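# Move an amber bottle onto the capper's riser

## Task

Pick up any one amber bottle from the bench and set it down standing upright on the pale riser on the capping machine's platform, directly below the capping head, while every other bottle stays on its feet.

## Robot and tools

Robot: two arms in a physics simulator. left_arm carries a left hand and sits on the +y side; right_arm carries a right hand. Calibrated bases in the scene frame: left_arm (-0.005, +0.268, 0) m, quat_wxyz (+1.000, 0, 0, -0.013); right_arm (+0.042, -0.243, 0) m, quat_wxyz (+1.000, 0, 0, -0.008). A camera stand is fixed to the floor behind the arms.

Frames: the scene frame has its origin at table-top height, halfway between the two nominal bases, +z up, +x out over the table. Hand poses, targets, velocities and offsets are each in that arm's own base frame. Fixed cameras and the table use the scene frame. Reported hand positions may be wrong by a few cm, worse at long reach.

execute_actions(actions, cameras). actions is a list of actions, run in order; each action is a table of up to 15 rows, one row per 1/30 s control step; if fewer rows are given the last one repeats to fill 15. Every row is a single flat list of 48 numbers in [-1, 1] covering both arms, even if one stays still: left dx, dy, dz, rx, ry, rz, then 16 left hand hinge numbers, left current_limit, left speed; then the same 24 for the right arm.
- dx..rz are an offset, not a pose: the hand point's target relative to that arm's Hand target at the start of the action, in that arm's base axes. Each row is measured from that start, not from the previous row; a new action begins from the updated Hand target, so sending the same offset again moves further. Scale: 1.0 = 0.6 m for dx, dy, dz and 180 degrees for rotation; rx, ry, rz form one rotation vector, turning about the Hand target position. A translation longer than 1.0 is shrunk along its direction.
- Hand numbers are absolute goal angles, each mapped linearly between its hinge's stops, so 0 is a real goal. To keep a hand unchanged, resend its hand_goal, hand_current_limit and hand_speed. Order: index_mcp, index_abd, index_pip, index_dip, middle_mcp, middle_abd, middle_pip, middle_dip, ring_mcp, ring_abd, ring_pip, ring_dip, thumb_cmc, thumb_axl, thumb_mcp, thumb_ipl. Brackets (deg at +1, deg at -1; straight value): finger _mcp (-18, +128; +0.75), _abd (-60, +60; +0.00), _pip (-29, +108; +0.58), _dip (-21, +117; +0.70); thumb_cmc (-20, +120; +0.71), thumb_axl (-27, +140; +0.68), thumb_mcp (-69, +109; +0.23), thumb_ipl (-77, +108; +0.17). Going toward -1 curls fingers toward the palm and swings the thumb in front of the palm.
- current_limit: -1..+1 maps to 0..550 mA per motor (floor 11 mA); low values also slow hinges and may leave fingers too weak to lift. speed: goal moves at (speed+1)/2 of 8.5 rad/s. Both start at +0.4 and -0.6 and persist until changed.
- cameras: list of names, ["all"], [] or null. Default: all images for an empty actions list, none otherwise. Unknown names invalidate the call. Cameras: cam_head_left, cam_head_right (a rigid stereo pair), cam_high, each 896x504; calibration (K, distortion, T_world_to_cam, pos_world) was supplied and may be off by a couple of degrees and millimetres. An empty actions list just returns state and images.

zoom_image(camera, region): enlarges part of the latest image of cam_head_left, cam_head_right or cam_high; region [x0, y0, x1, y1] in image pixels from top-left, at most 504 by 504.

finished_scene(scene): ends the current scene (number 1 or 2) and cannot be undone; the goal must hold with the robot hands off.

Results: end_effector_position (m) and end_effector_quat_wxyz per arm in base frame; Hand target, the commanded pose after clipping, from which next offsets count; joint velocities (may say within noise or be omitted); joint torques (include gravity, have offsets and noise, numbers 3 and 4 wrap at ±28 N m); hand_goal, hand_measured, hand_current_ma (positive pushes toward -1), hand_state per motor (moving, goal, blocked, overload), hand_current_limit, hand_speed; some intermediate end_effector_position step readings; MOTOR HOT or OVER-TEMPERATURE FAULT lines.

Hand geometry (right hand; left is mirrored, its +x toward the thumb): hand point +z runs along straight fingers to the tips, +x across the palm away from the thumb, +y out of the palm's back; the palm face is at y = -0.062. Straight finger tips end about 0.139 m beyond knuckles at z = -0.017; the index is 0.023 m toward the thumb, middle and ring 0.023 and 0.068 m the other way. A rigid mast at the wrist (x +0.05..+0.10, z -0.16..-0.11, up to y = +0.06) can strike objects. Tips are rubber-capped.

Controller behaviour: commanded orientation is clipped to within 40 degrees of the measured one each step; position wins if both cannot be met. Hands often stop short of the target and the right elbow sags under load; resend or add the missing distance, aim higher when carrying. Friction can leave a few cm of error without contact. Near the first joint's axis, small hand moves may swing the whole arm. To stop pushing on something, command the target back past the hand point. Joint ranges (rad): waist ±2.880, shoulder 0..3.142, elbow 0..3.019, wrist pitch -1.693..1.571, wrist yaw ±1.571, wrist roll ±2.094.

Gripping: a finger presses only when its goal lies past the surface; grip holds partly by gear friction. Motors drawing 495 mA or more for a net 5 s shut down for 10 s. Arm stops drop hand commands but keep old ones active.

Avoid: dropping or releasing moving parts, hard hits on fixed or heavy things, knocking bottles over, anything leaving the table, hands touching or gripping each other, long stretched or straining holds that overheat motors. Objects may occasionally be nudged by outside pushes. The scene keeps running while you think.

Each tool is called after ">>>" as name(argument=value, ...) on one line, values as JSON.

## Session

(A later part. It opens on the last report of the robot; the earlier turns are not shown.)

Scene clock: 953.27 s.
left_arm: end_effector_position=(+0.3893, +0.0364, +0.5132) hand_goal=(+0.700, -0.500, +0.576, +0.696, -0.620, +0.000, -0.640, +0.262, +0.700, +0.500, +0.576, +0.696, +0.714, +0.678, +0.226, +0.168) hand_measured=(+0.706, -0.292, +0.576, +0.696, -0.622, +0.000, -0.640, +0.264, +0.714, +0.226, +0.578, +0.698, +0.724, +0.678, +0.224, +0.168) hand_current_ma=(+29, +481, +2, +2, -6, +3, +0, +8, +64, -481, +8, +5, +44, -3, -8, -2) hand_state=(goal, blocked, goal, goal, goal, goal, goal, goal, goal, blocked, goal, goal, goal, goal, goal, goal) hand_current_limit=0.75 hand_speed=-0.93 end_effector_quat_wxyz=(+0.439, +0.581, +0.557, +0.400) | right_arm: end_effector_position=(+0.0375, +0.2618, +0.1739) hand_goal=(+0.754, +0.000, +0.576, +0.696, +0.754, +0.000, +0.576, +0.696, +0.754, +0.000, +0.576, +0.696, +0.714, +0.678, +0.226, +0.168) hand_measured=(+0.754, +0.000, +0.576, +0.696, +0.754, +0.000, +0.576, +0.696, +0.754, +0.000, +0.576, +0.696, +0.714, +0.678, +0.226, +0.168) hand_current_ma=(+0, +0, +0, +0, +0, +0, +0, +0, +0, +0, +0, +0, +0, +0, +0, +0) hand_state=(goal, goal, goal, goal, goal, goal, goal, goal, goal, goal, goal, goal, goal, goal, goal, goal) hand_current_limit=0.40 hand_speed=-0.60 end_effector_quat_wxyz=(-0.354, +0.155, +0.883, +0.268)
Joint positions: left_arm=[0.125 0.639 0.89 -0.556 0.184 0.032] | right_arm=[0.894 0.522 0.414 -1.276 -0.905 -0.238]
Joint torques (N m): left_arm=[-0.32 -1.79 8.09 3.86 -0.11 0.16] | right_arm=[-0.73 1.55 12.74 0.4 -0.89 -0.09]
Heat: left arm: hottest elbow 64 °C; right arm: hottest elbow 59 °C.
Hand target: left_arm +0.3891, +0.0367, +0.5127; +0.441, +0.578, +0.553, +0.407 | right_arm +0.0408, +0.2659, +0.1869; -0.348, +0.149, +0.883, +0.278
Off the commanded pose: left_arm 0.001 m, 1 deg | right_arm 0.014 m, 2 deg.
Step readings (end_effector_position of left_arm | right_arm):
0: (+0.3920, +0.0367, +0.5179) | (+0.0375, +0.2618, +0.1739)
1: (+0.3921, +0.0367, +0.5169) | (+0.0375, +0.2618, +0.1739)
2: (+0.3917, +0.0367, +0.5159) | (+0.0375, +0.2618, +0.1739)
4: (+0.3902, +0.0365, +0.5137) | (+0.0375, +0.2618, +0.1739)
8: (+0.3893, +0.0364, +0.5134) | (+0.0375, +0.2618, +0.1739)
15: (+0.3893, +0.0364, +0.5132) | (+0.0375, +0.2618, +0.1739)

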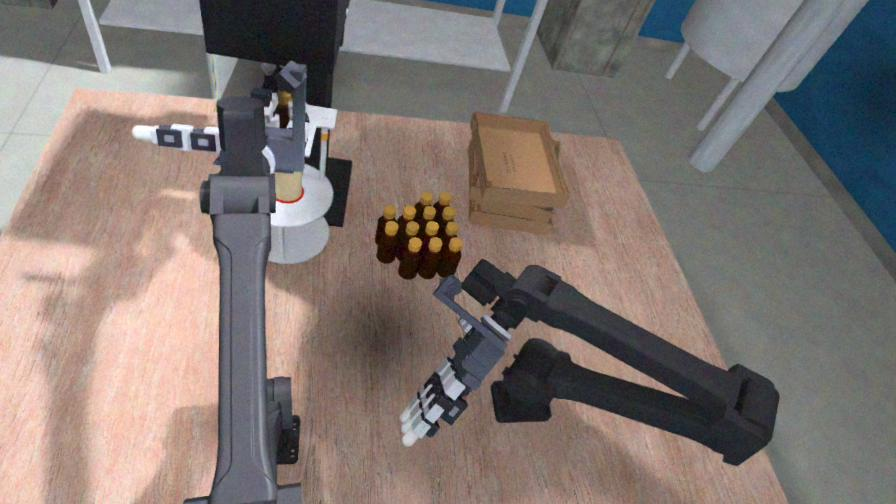

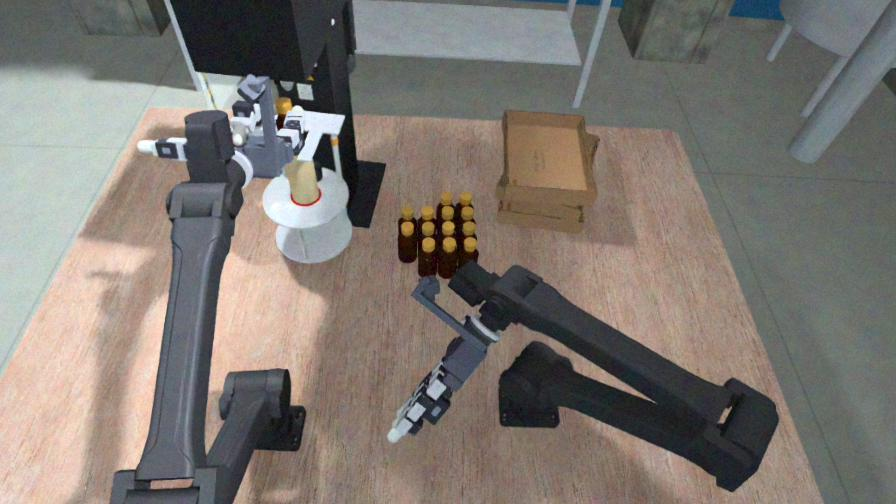

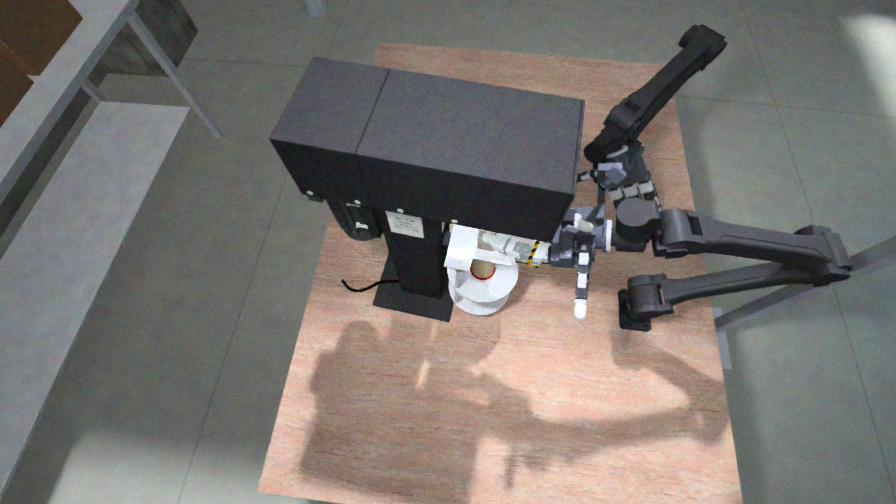

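>>> execute_actions(actions=[[[0.0,0.0,0.0,0,0,0, 0.70,-0.40,0.576,0.696, -0.62,0,-0.64,0.261, 0.70,0.36,0.576,0.696, 0.714,0.678,0.226,0.168, 0.75,-0.94, 0,0,0,0,0,0, 0.754,0,0.576,0.696,0.754,0,0.576,0.696,0.754,0,0.576,0.696,0.714,0.678,0.226,0.168,0.4,-0.6]],[[0.0,0.0,0.0,0,0,0, 0.70,-0.31,0.576,0.696, -0.62,0,-0.64,0.261, 0.70,0.25,0.576,0.696, 0.714,0.678,0.226,0.168, 0.75,-0.94, 0,0,0,0,0,0, 0.754,0,0.576,0.696,0.754,0,0.576,0.696,0.754,0,0.576,0.696,0.714,0.678,0.226,0.168,0.4,-0.6]],[[0.0,0.0,0.0,0,0,0, 0.70,-0.25,0.576,0.696, -0.62,0,-0.64,0.261, 0.70,0.19,0.576,0.696, 0.714,0.678,0.226,0.168, 0.75,-0.95, 0,0,0,0,0,0, 0.754,0,0.576,0.696,0.754,0,0.576,0.696,0.754,0,0.576,0.696,0.714,0.678,0.226,0.168,0.4,-0.6]]], cameras=["cam_high","cam_head_right","cam_head_left"])

>>> zoom_image(camera="cam_head_right", region=[250, 85, 340, 175])

>>> zoom_image(camera="cam_high", region=[460, 220, 530, 270])

Scene clock: 971.33 s.
left_arm: end_effector_position=(+0.3893, +0.0366, +0.5132) hand_goal=(+0.700, -0.250, +0.576, +0.696, -0.620, +0.000, -0.640, +0.262, +0.700, +0.190, +0.576, +0.696, +0.714, +0.678, +0.226, +0.168) hand_measured=(+0.706, -0.252, +0.576, +0.696, -0.622, +0.000, -0.640, +0.264, +0.714, +0.192, +0.578, +0.698, +0.724, +0.678, +0.224, +0.168) hand_current_ma=(+29, -8, +2, +2, -6, +3, +0, +8, +64, +7, +9, +5, +44, -3, -8, -2) hand_state=(goal, goal, goal, goal, goal, goal, goal, goal, goal, goal, goal, goal, goal, goal, goal, goal) hand_current_limit=0.75 hand_speed=-0.95 end_effector_quat_wxyz=(+0.439, +0.581, +0.557, +0.400) | right_arm: end_effector_position=(+0.0375, +0.2618, +0.1739) hand_goal=(+0.754, +0.000, +0.576, +0.696, +0.754, +0.000, +0.576, +0.696, +0.754, +0.000, +0.576, +0.696, +0.714, +0.678, +0.226, +0.168) hand_measured=(+0.754, +0.000, +0.576, +0.696, +0.754, +0.000, +0.576, +0.696, +0.754, +0.000, +0.576, +0.696, +0.714, +0.678, +0.226, +0.168) hand_current_ma=(+0, +0, +0, +0, +0, +0, +0, +0, +0, +0, +0, +0, +0, +0, +0, +0) hand_state=(goal, goal, goal, goal, goal, goal, goal, goal, goal, goal, goal, goal, goal, goal, goal, goal) hand_current_limit=0.40 hand_speed=-0.60 end_effector_quat_wxyz=(-0.354, +0.155, +0.883, +0.268)
Joint positions: left_arm=[0.125 0.639 0.89 -0.556 0.183 0.032] | right_arm=[0.894 0.522 0.414 -1.276 -0.905 -0.238]
Joint torques (N m): left_arm=[-0.32 -1.79 8.1 3.88 -0.07 0.16] | right_arm=[-0.79 1.55 12.74 0.4 -0.89 -0.09]
Heat: left arm: hottest elbow 62 °C; right arm: hottest elbow 59 °C.
Hand target: left_arm +0.3891, +0.0367, +0.5127; +0.441, +0.578, +0.553, +0.407 | right_arm +0.0408, +0.2659, +0.1869; -0.348, +0.149, +0.883, +0.278
Off the commanded pose: left_arm 0.001 m, 1 deg | right_arm 0.014 m, 2 deg.
Step readings (end_effector_position of left_arm | right_arm):
0: (+0.3893, +0.0364, +0.5132) | (+0.0375, +0.2618, +0.1739)
1: (+0.3893, +0.0364, +0.5132) | (+0.0375, +0.2618, +0.1739)
2: (+0.3893, +0.0364, +0.5132) | (+0.0375, +0.2618, +0.1739)
4: (+0.3893, +0.0364, +0.5132) | (+0.0375, +0.2618, +0.1739)
8: (+0.3893, +0.0364, +0.5132) | (+0.0375, +0.2618, +0.1739)
15: (+0.3893, +0.0364, +0.5132) | (+0.0375, +0.2618, +0.1739)
16: (+0.3893, +0.0364, +0.5132) | (+0.0375, +0.2618, +0.1739)
17: (+0.3893, +0.0364, +0.5132) | (+0.0375, +0.2618, +0.1739)
19: (+0.3893, +0.0364, +0.5132) | (+0.0375, +0.2618, +0.1739)
23: (+0.3893, +0.0364, +0.5132) | (+0.0375, +0.2618, +0.1739)
30: (+0.3893, +0.0364, +0.5132) | (+0.0375, +0.2618, +0.1739)
31: (+0.3893, +0.0364, +0.5132) | (+0.0375, +0.2618, +0.1739)
32: (+0.3893, +0.0364, +0.5132) | (+0.0375, +0.2618, +0.1739)
34: (+0.3893, +0.0364, +0.5132) | (+0.0375, +0.2618, +0.1739)
38: (+0.3893, +0.0364, +0.5132) | (+0.0375, +0.2618, +0.1739)
45: (+0.3893, +0.0366, +0.5132) | (+0.0375, +0.2618, +0.1739)

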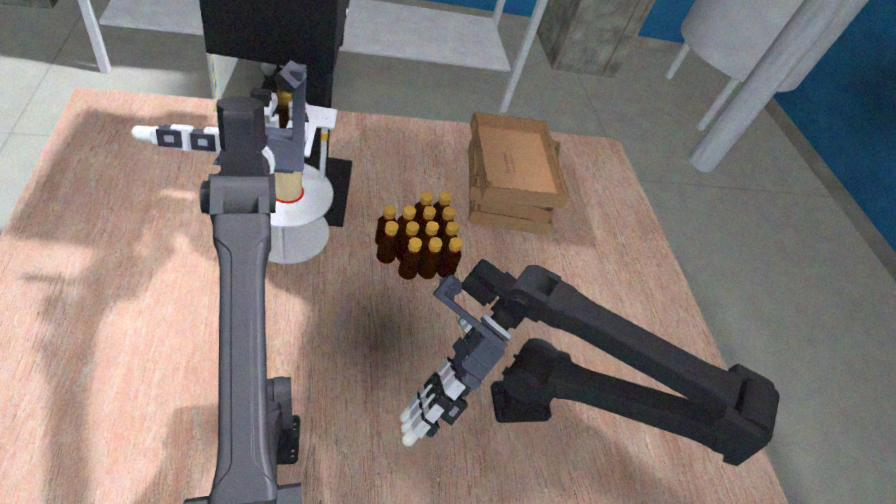

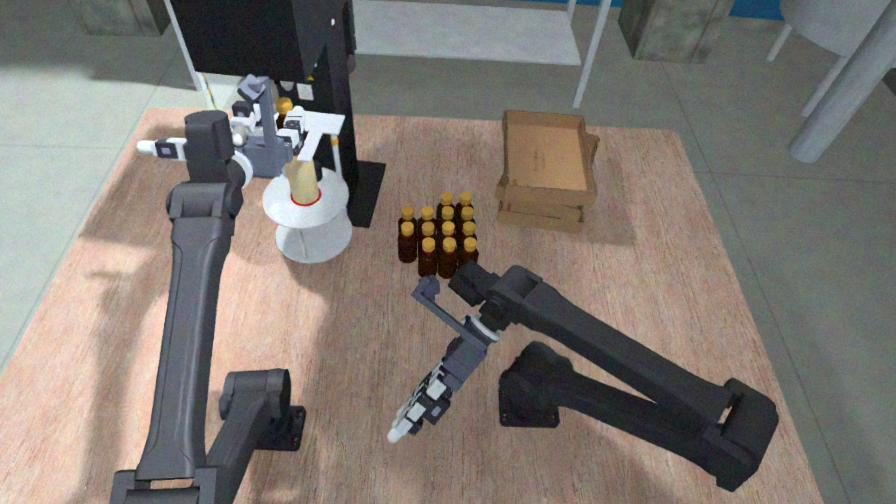

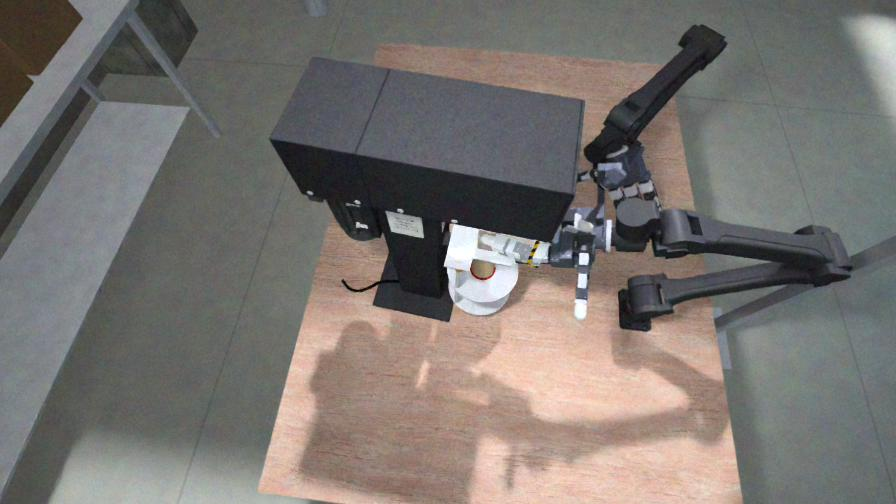

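Scaled by 5.600 from the camera's 896x504 image, which has a finer 1280x720 frame.

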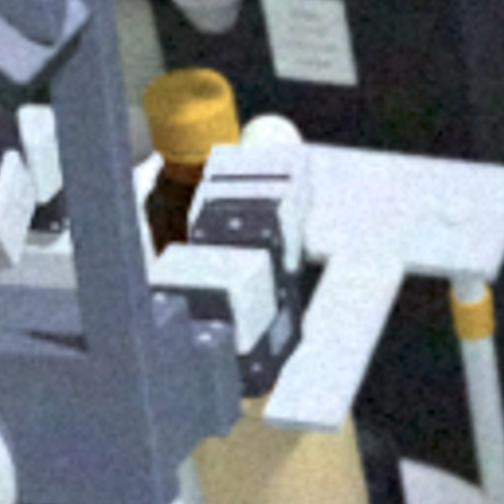

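Scaled by 7.200 from the camera's 896x504 image, which has a finer 1280x720 frame.

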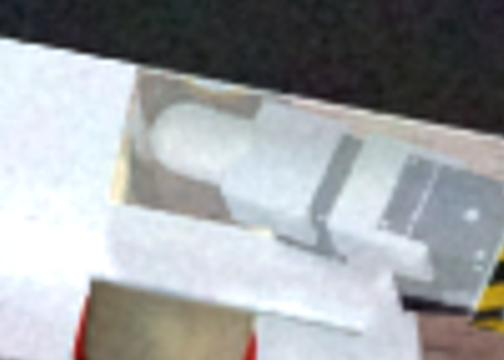

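>>> execute_actions(actions=[[[0.0,0.0,0.0,0,0,0, 0.70,-0.15,0.576,0.696, -0.62,0,-0.64,0.261, 0.70,0.1,0.576,0.696, 0.714,0.678,0.226,0.168, 0.75,-0.93, 0,0,0,0,0,0, 0.754,0,0.576,0.696,0.754,0,0.576,0.696,0.754,0,0.576,0.696,0.714,0.678,0.226,0.168,0.4,-0.6]],[[0.0,0.0,0.0,0,0,0, 0.70,-0.06,0.576,0.696, -0.62,0,-0.64,0.261, 0.70,0.03,0.576,0.696, 0.714,0.678,0.226,0.168, 0.75,-0.93, 0,0,0,0,0,0, 0.754,0,0.576,0.696,0.754,0,0.576,0.696,0.754,0,0.576,0.696,0.714,0.678,0.226,0.168,0.4,-0.6]],[[-0.035,0.003,0.022,0,0,0, 0.70,-0.04,0.576,0.696, -0.62,0,-0.64,0.261, 0.70,0.0,0.576,0.696, 0.714,0.678,0.226,0.168, 0.75,-0.93, 0,0,0,0,0,0, 0.754,0,0.576,0.696,0.754,0,0.576,0.696,0.754,0,0.576,0.696,0.714,0.678,0.226,0.168,0.4,-0.6]]], cameras=["cam_high","cam_head_right"])

>>> zoom_image(camera="cam_head_right", region=[250, 85, 340, 175])

>>> zoom_image(camera="cam_high", region=[460, 220, 530, 270])

Scene clock: 989.07 s.
left_arm: end_effector_position=(+0.3691, +0.0339, +0.5235) hand_goal=(+0.700, -0.040, +0.576, +0.696, -0.620, +0.000, -0.640, +0.262, +0.700, +0.000, +0.576, +0.696, +0.714, +0.678, +0.226, +0.168) hand_measured=(+0.708, -0.042, +0.576, +0.696, -0.622, +0.000, -0.640, +0.264, +0.714, +0.004, +0.578, +0.698, +0.724, +0.678, +0.224, +0.168) hand_current_ma=(+31, -8, +2, +2, -5, +3, +0, +8, +64, +11, +9, +5, +44, -3, -8, -2) hand_state=(goal, goal, goal, goal, goal, goal, goal, goal, goal, goal, goal, goal, goal, goal, goal, goal) hand_current_limit=0.75 hand_speed=-0.93 end_effector_quat_wxyz=(+0.447, +0.578, +0.551, +0.404) | right_arm: end_effector_position=(+0.0375, +0.2618, +0.1739) hand_goal=(+0.754, +0.000, +0.576, +0.696, +0.754, +0.000, +0.576, +0.696, +0.754, +0.000, +0.576, +0.696, +0.714, +0.678, +0.226, +0.168) hand_measured=(+0.754, +0.000, +0.576, +0.696, +0.754, +0.000, +0.576, +0.696, +0.754, +0.000, +0.576, +0.696, +0.714, +0.678, +0.226, +0.168) hand_current_ma=(+0, +0, +0, +0, +0, +0, +0, +0, +0, +0, +0, +0, +0, +0, +0, +0) hand_state=(goal, goal, goal, goal, goal, goal, goal, goal, goal, goal, goal, goal, goal, goal, goal, goal) hand_current_limit=0.40 hand_speed=-0.60 end_effector_quat_wxyz=(-0.354, +0.155, +0.883, +0.268)
Joint positions: left_arm=[0.133 0.586 0.89 -0.59 0.2 0.032] | right_arm=[0.894 0.522 0.414 -1.276 -0.905 -0.238]
Joint torques (N m): left_arm=[0.91 -0.91 9.77 2.17 0.15 0.23] | right_arm=[-0.73 1.67 12.72 0.43 -0.89 -0.09]
Heat: left arm: hottest elbow 61 °C; right arm: hottest elbow 59 °C.
Hand target: left_arm +0.3681, +0.0386, +0.5258; +0.441, +0.578, +0.553, +0.407 | right_arm +0.0408, +0.2659, +0.1869; -0.348, +0.149, +0.883, +0.278
Off the commanded pose: left_arm 0.005 m, 1 deg | right_arm 0.014 m, 2 deg.
Step readings (end_effector_position of left_arm | right_arm):
0: (+0.3893, +0.0366, +0.5132) | (+0.0375, +0.2618, +0.1739)
1: (+0.3893, +0.0366, +0.5132) | (+0.0375, +0.2618, +0.1739)
2: (+0.3893, +0.0366, +0.5132) | (+0.0375, +0.2618, +0.1739)
4: (+0.3893, +0.0366, +0.5132) | (+0.0375, +0.2618, +0.1739)
8: (+0.3893, +0.0366, +0.5132) | (+0.0375, +0.2618, +0.1739)
15: (+0.3893, +0.0366, +0.5132) | (+0.0375, +0.2618, +0.1739)
16: (+0.3893, +0.0366, +0.5132) | (+0.0375, +0.2618, +0.1739)
17: (+0.3893, +0.0366, +0.5132) | (+0.0375, +0.2618, +0.1739)
19: (+0.3893, +0.0366, +0.5132) | (+0.0375, +0.2618, +0.1739)
23: (+0.3893, +0.0366, +0.5132) | (+0.0375, +0.2618, +0.1739)
30: (+0.3893, +0.0366, +0.5132) | (+0.0375, +0.2618, +0.1739)
31: (+0.3885, +0.0359, +0.5130) | (+0.0375, +0.2618, +0.1739)
32: (+0.3867, +0.0352, +0.5123) | (+0.0375, +0.2618, +0.1739)
34: (+0.3802, +0.0343, +0.5148) | (+0.0375, +0.2618, +0.1739)
38: (+0.3696, +0.0335, +0.5237) | (+0.0375, +0.2618, +0.1739)
45: (+0.3691, +0.0339, +0.5235) | (+0.0375, +0.2618, +0.1739)
Images, in order (width x height): cam_head_right 896x504, cam_high 896x504.

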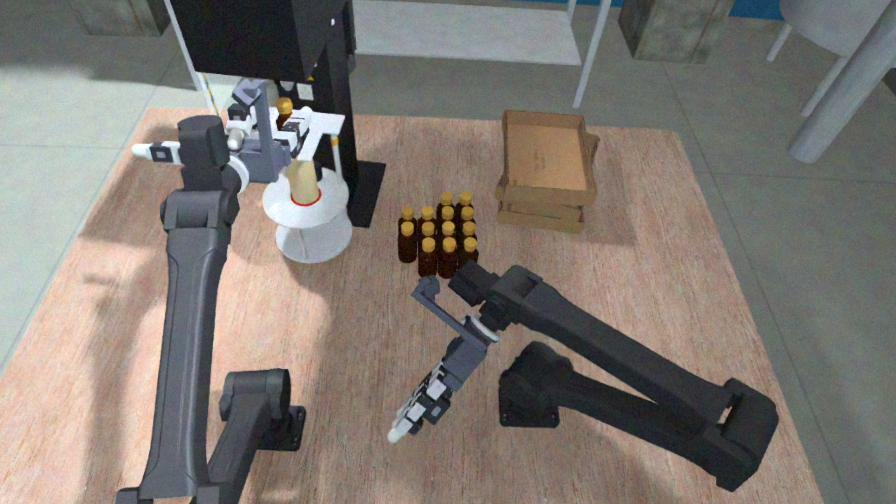

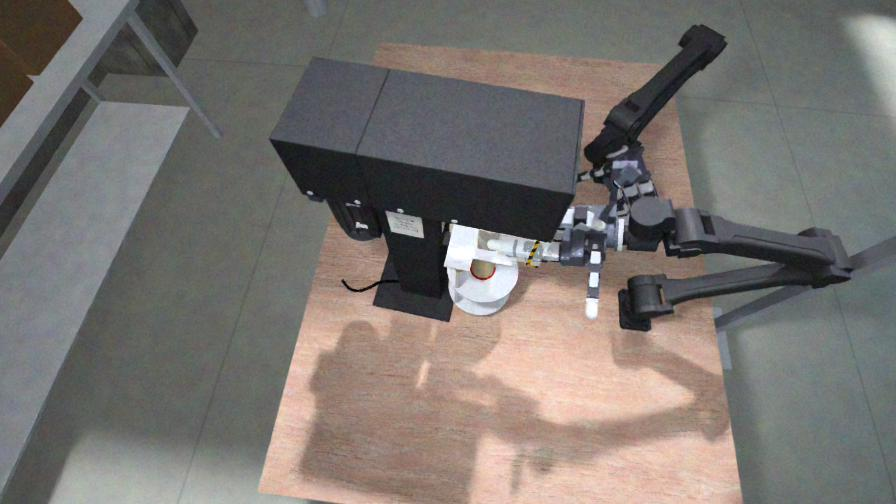

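Scaled by 5.600 from the camera's 896x504 image, which has a finer 1280x720 frame.

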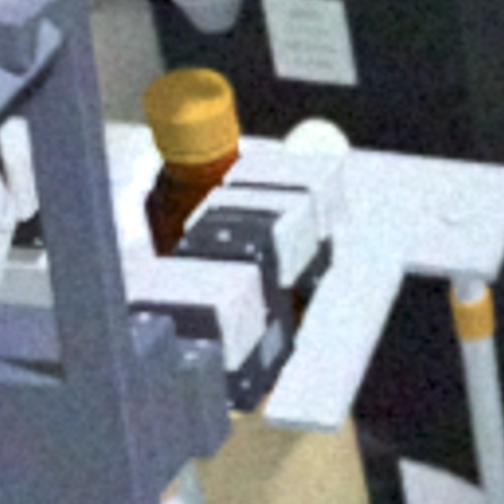

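Scaled by 7.200 from the camera's 896x504 image, which has a finer 1280x720 frame.

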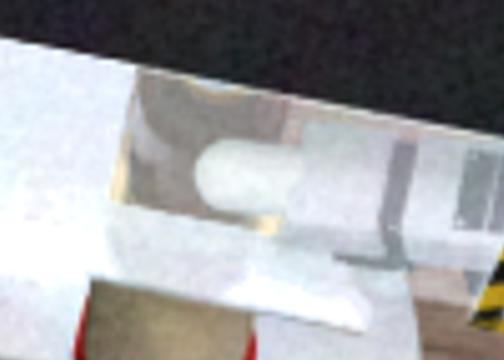

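>>> execute_actions(actions=[[[-0.05,0.004,0.01,0,0,0, 0.70,-0.02,0.576,0.696, -0.62,0,-0.64,0.261, 0.70,0.0,0.576,0.696, 0.714,0.678,0.226,0.168, 0.75,-0.93, 0,0,0,0,0,0, 0.754,0,0.576,0.696,0.754,0,0.576,0.696,0.754,0,0.576,0.696,0.714,0.678,0.226,0.168,0.4,-0.6]],[[-0.06,0.004,0.01,0,0,0, 0.70,0,0.576,0.696, -0.62,0,-0.64,0.261, 0.70,0.0,0.576,0.696, 0.714,0.678,0.226,0.168, 0.75,-0.93, 0,0,0,0,0,0, 0.754,0,0.576,0.696,0.754,0,0.576,0.696,0.754,0,0.576,0.696,0.714,0.678,0.226,0.168,0.4,-0.6]]], cameras=["all"])

>>> zoom_image(camera="cam_head_right", region=[250, 85, 350, 195])

>>> zoom_image(camera="cam_head_left", region=[230, 75, 350, 195])

>>> zoom_image(camera="cam_high", region=[450, 210, 550, 290])

Scene clock: 1002.13 s.
left_arm: end_effector_position=(+0.3033, +0.0412, +0.5303) hand_goal=(+0.700, +0.000, +0.576, +0.696, -0.620, +0.000, -0.640, +0.262, +0.700, +0.000, +0.576, +0.696, +0.714, +0.678, +0.226, +0.168) hand_measured=(+0.708, -0.002, +0.576, +0.696, -0.620, +0.000, -0.640, +0.264, +0.712, +0.002, +0.578, +0.698, +0.724, +0.678, +0.224, +0.168) hand_current_ma=(+38, -8, +2, +2, +0, +3, -1, +8, +51, +6, +8, +5, +43, -3, -8, -2) hand_state=(goal, goal, goal, goal, goal, goal, goal, goal, goal, goal, goal, goal, goal, goal, goal, goal) hand_current_limit=0.75 hand_speed=-0.93 end_effector_quat_wxyz=(+0.446, +0.577, +0.554, +0.401) | right_arm: end_effector_position=(+0.0375, +0.2618, +0.1739) hand_goal=(+0.754, +0.000, +0.576, +0.696, +0.754, +0.000, +0.576, +0.696, +0.754, +0.000, +0.576, +0.696, +0.714, +0.678, +0.226, +0.168) hand_measured=(+0.754, +0.000, +0.576, +0.696, +0.754, +0.000, +0.576, +0.696, +0.754, +0.000, +0.576, +0.696, +0.714, +0.678, +0.226, +0.168) hand_current_ma=(+0, +0, +0, +0, +0, +0, +0, +0, +0, +0, +0, +0, +0, +0, +0, +0) hand_state=(goal, goal, goal, goal, goal, goal, goal, goal, goal, goal, goal, goal, goal, goal, goal, goal) hand_current_limit=0.40 hand_speed=-0.60 end_effector_quat_wxyz=(-0.354, +0.155, +0.883, +0.268)
Joint positions: left_arm=[0.262 0.421 0.89 -0.769 0.321 0.064] | right_arm=[0.894 0.522 0.414 -1.276 -0.905 -0.238]
Joint torques (N m): left_arm=[0.62 1.55 10.15 2.1 0.2 0.31] | right_arm=[-0.79 1.61 12.72 0.4 -0.89 -0.09]
Heat: left arm: hottest elbow 61 °C; right arm: hottest elbow 59 °C.
Hand target: left_arm +0.3022, +0.0434, +0.5378; +0.441, +0.578, +0.553, +0.407 | right_arm +0.0408, +0.2659, +0.1869; -0.348, +0.149, +0.883, +0.278
Off the commanded pose: left_arm 0.008 m, 1 deg | right_arm 0.014 m, 2 deg.
Step readings (end_effector_position of left_arm | right_arm):
0: (+0.3691, +0.0339, +0.5235) | (+0.0375, +0.2618, +0.1739)
1: (+0.3679, +0.0329, +0.5223) | (+0.0375, +0.2618, +0.1739)
2: (+0.3647, +0.0326, +0.5199) | (+0.0375, +0.2618, +0.1739)
4: (+0.3547, +0.0351, +0.5197) | (+0.0375, +0.2618, +0.1739)
8: (+0.3388, +0.0380, +0.5295) | (+0.0375, +0.2618, +0.1739)
15: (+0.3376, +0.0378, +0.5297) | (+0.0375, +0.2618, +0.1739)
16: (+0.3351, +0.0363, +0.5288) | (+0.0375, +0.2618, +0.1739)
17: (+0.3320, +0.0351, +0.5255) | (+0.0375, +0.2618, +0.1739)
19: (+0.3211, +0.0378, +0.5229) | (+0.0375, +0.2618, +0.1739)
23: (+0.3042, +0.0413, +0.5307) | (+0.0375, +0.2618, +0.1739)
30: (+0.3033, +0.0413, +0.5303) | (+0.0375, +0.2618, +0.1739)

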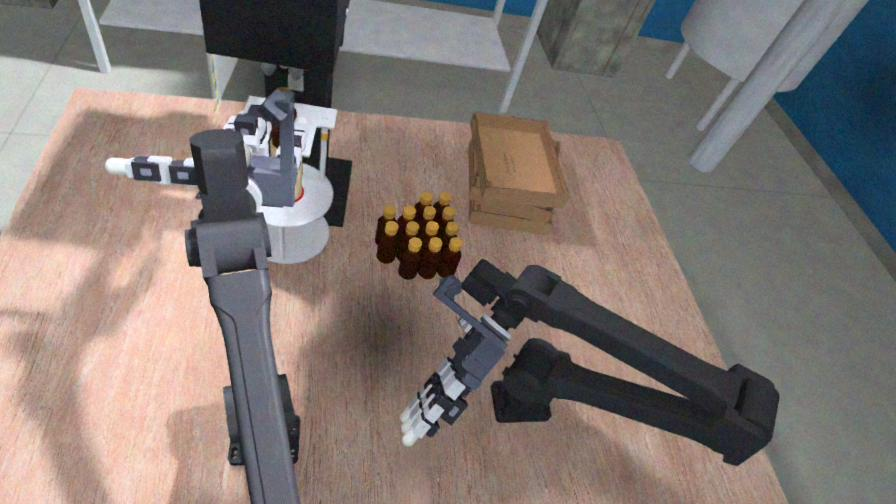

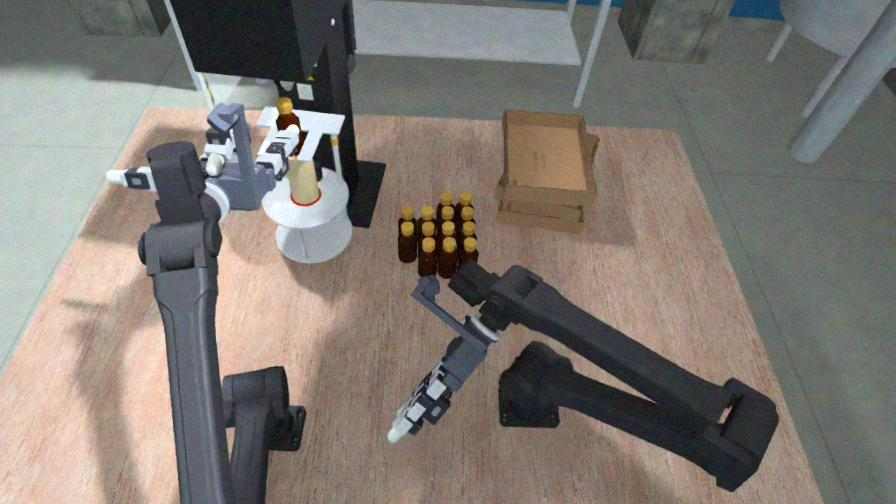

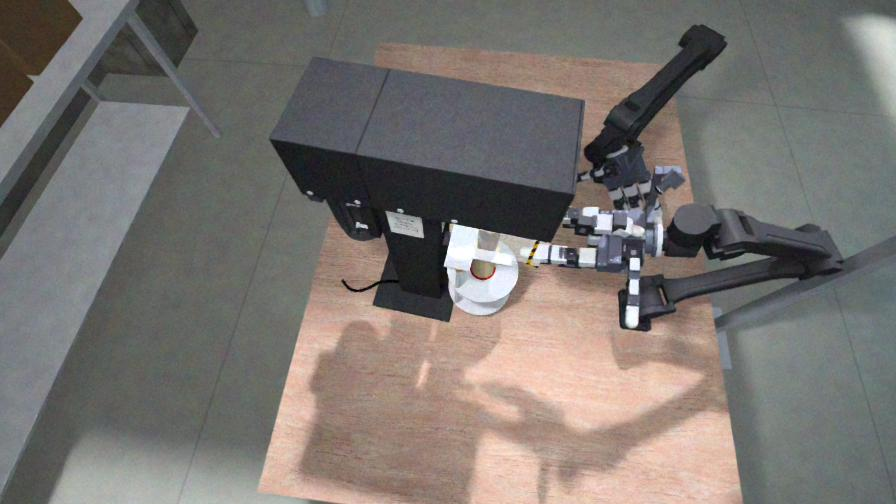

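Scaled by 4.582 from the camera's 896x504 image, which has a finer 1280x720 frame.

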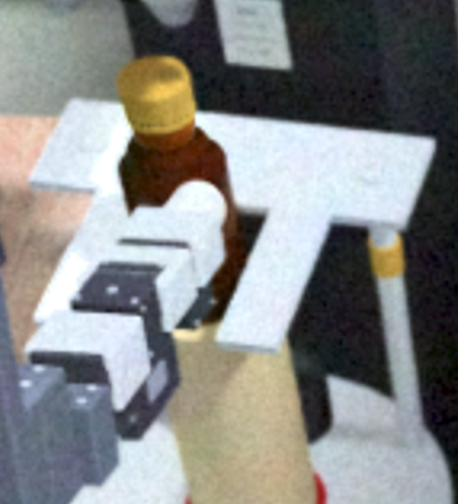

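Scaled by 4.200 from the camera's 896x504 image, which has a finer 1280x720 frame.

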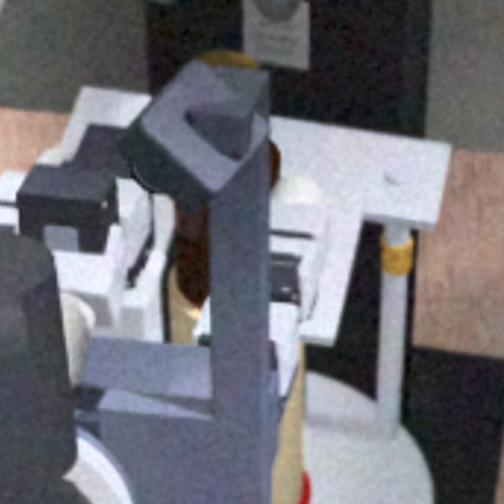

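Scaled by 5.040 from the camera's 896x504 image, which has a finer 1280x720 frame.

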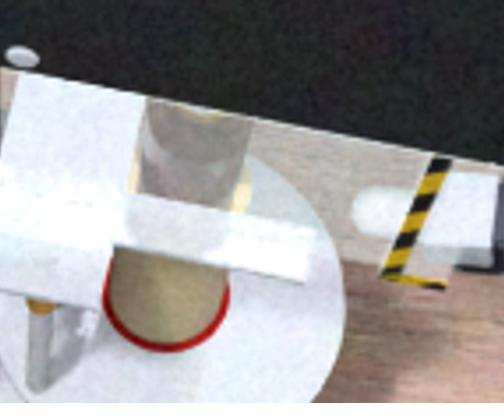

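>>> finished_scene(scene=2)

The scene is finished: the task was done.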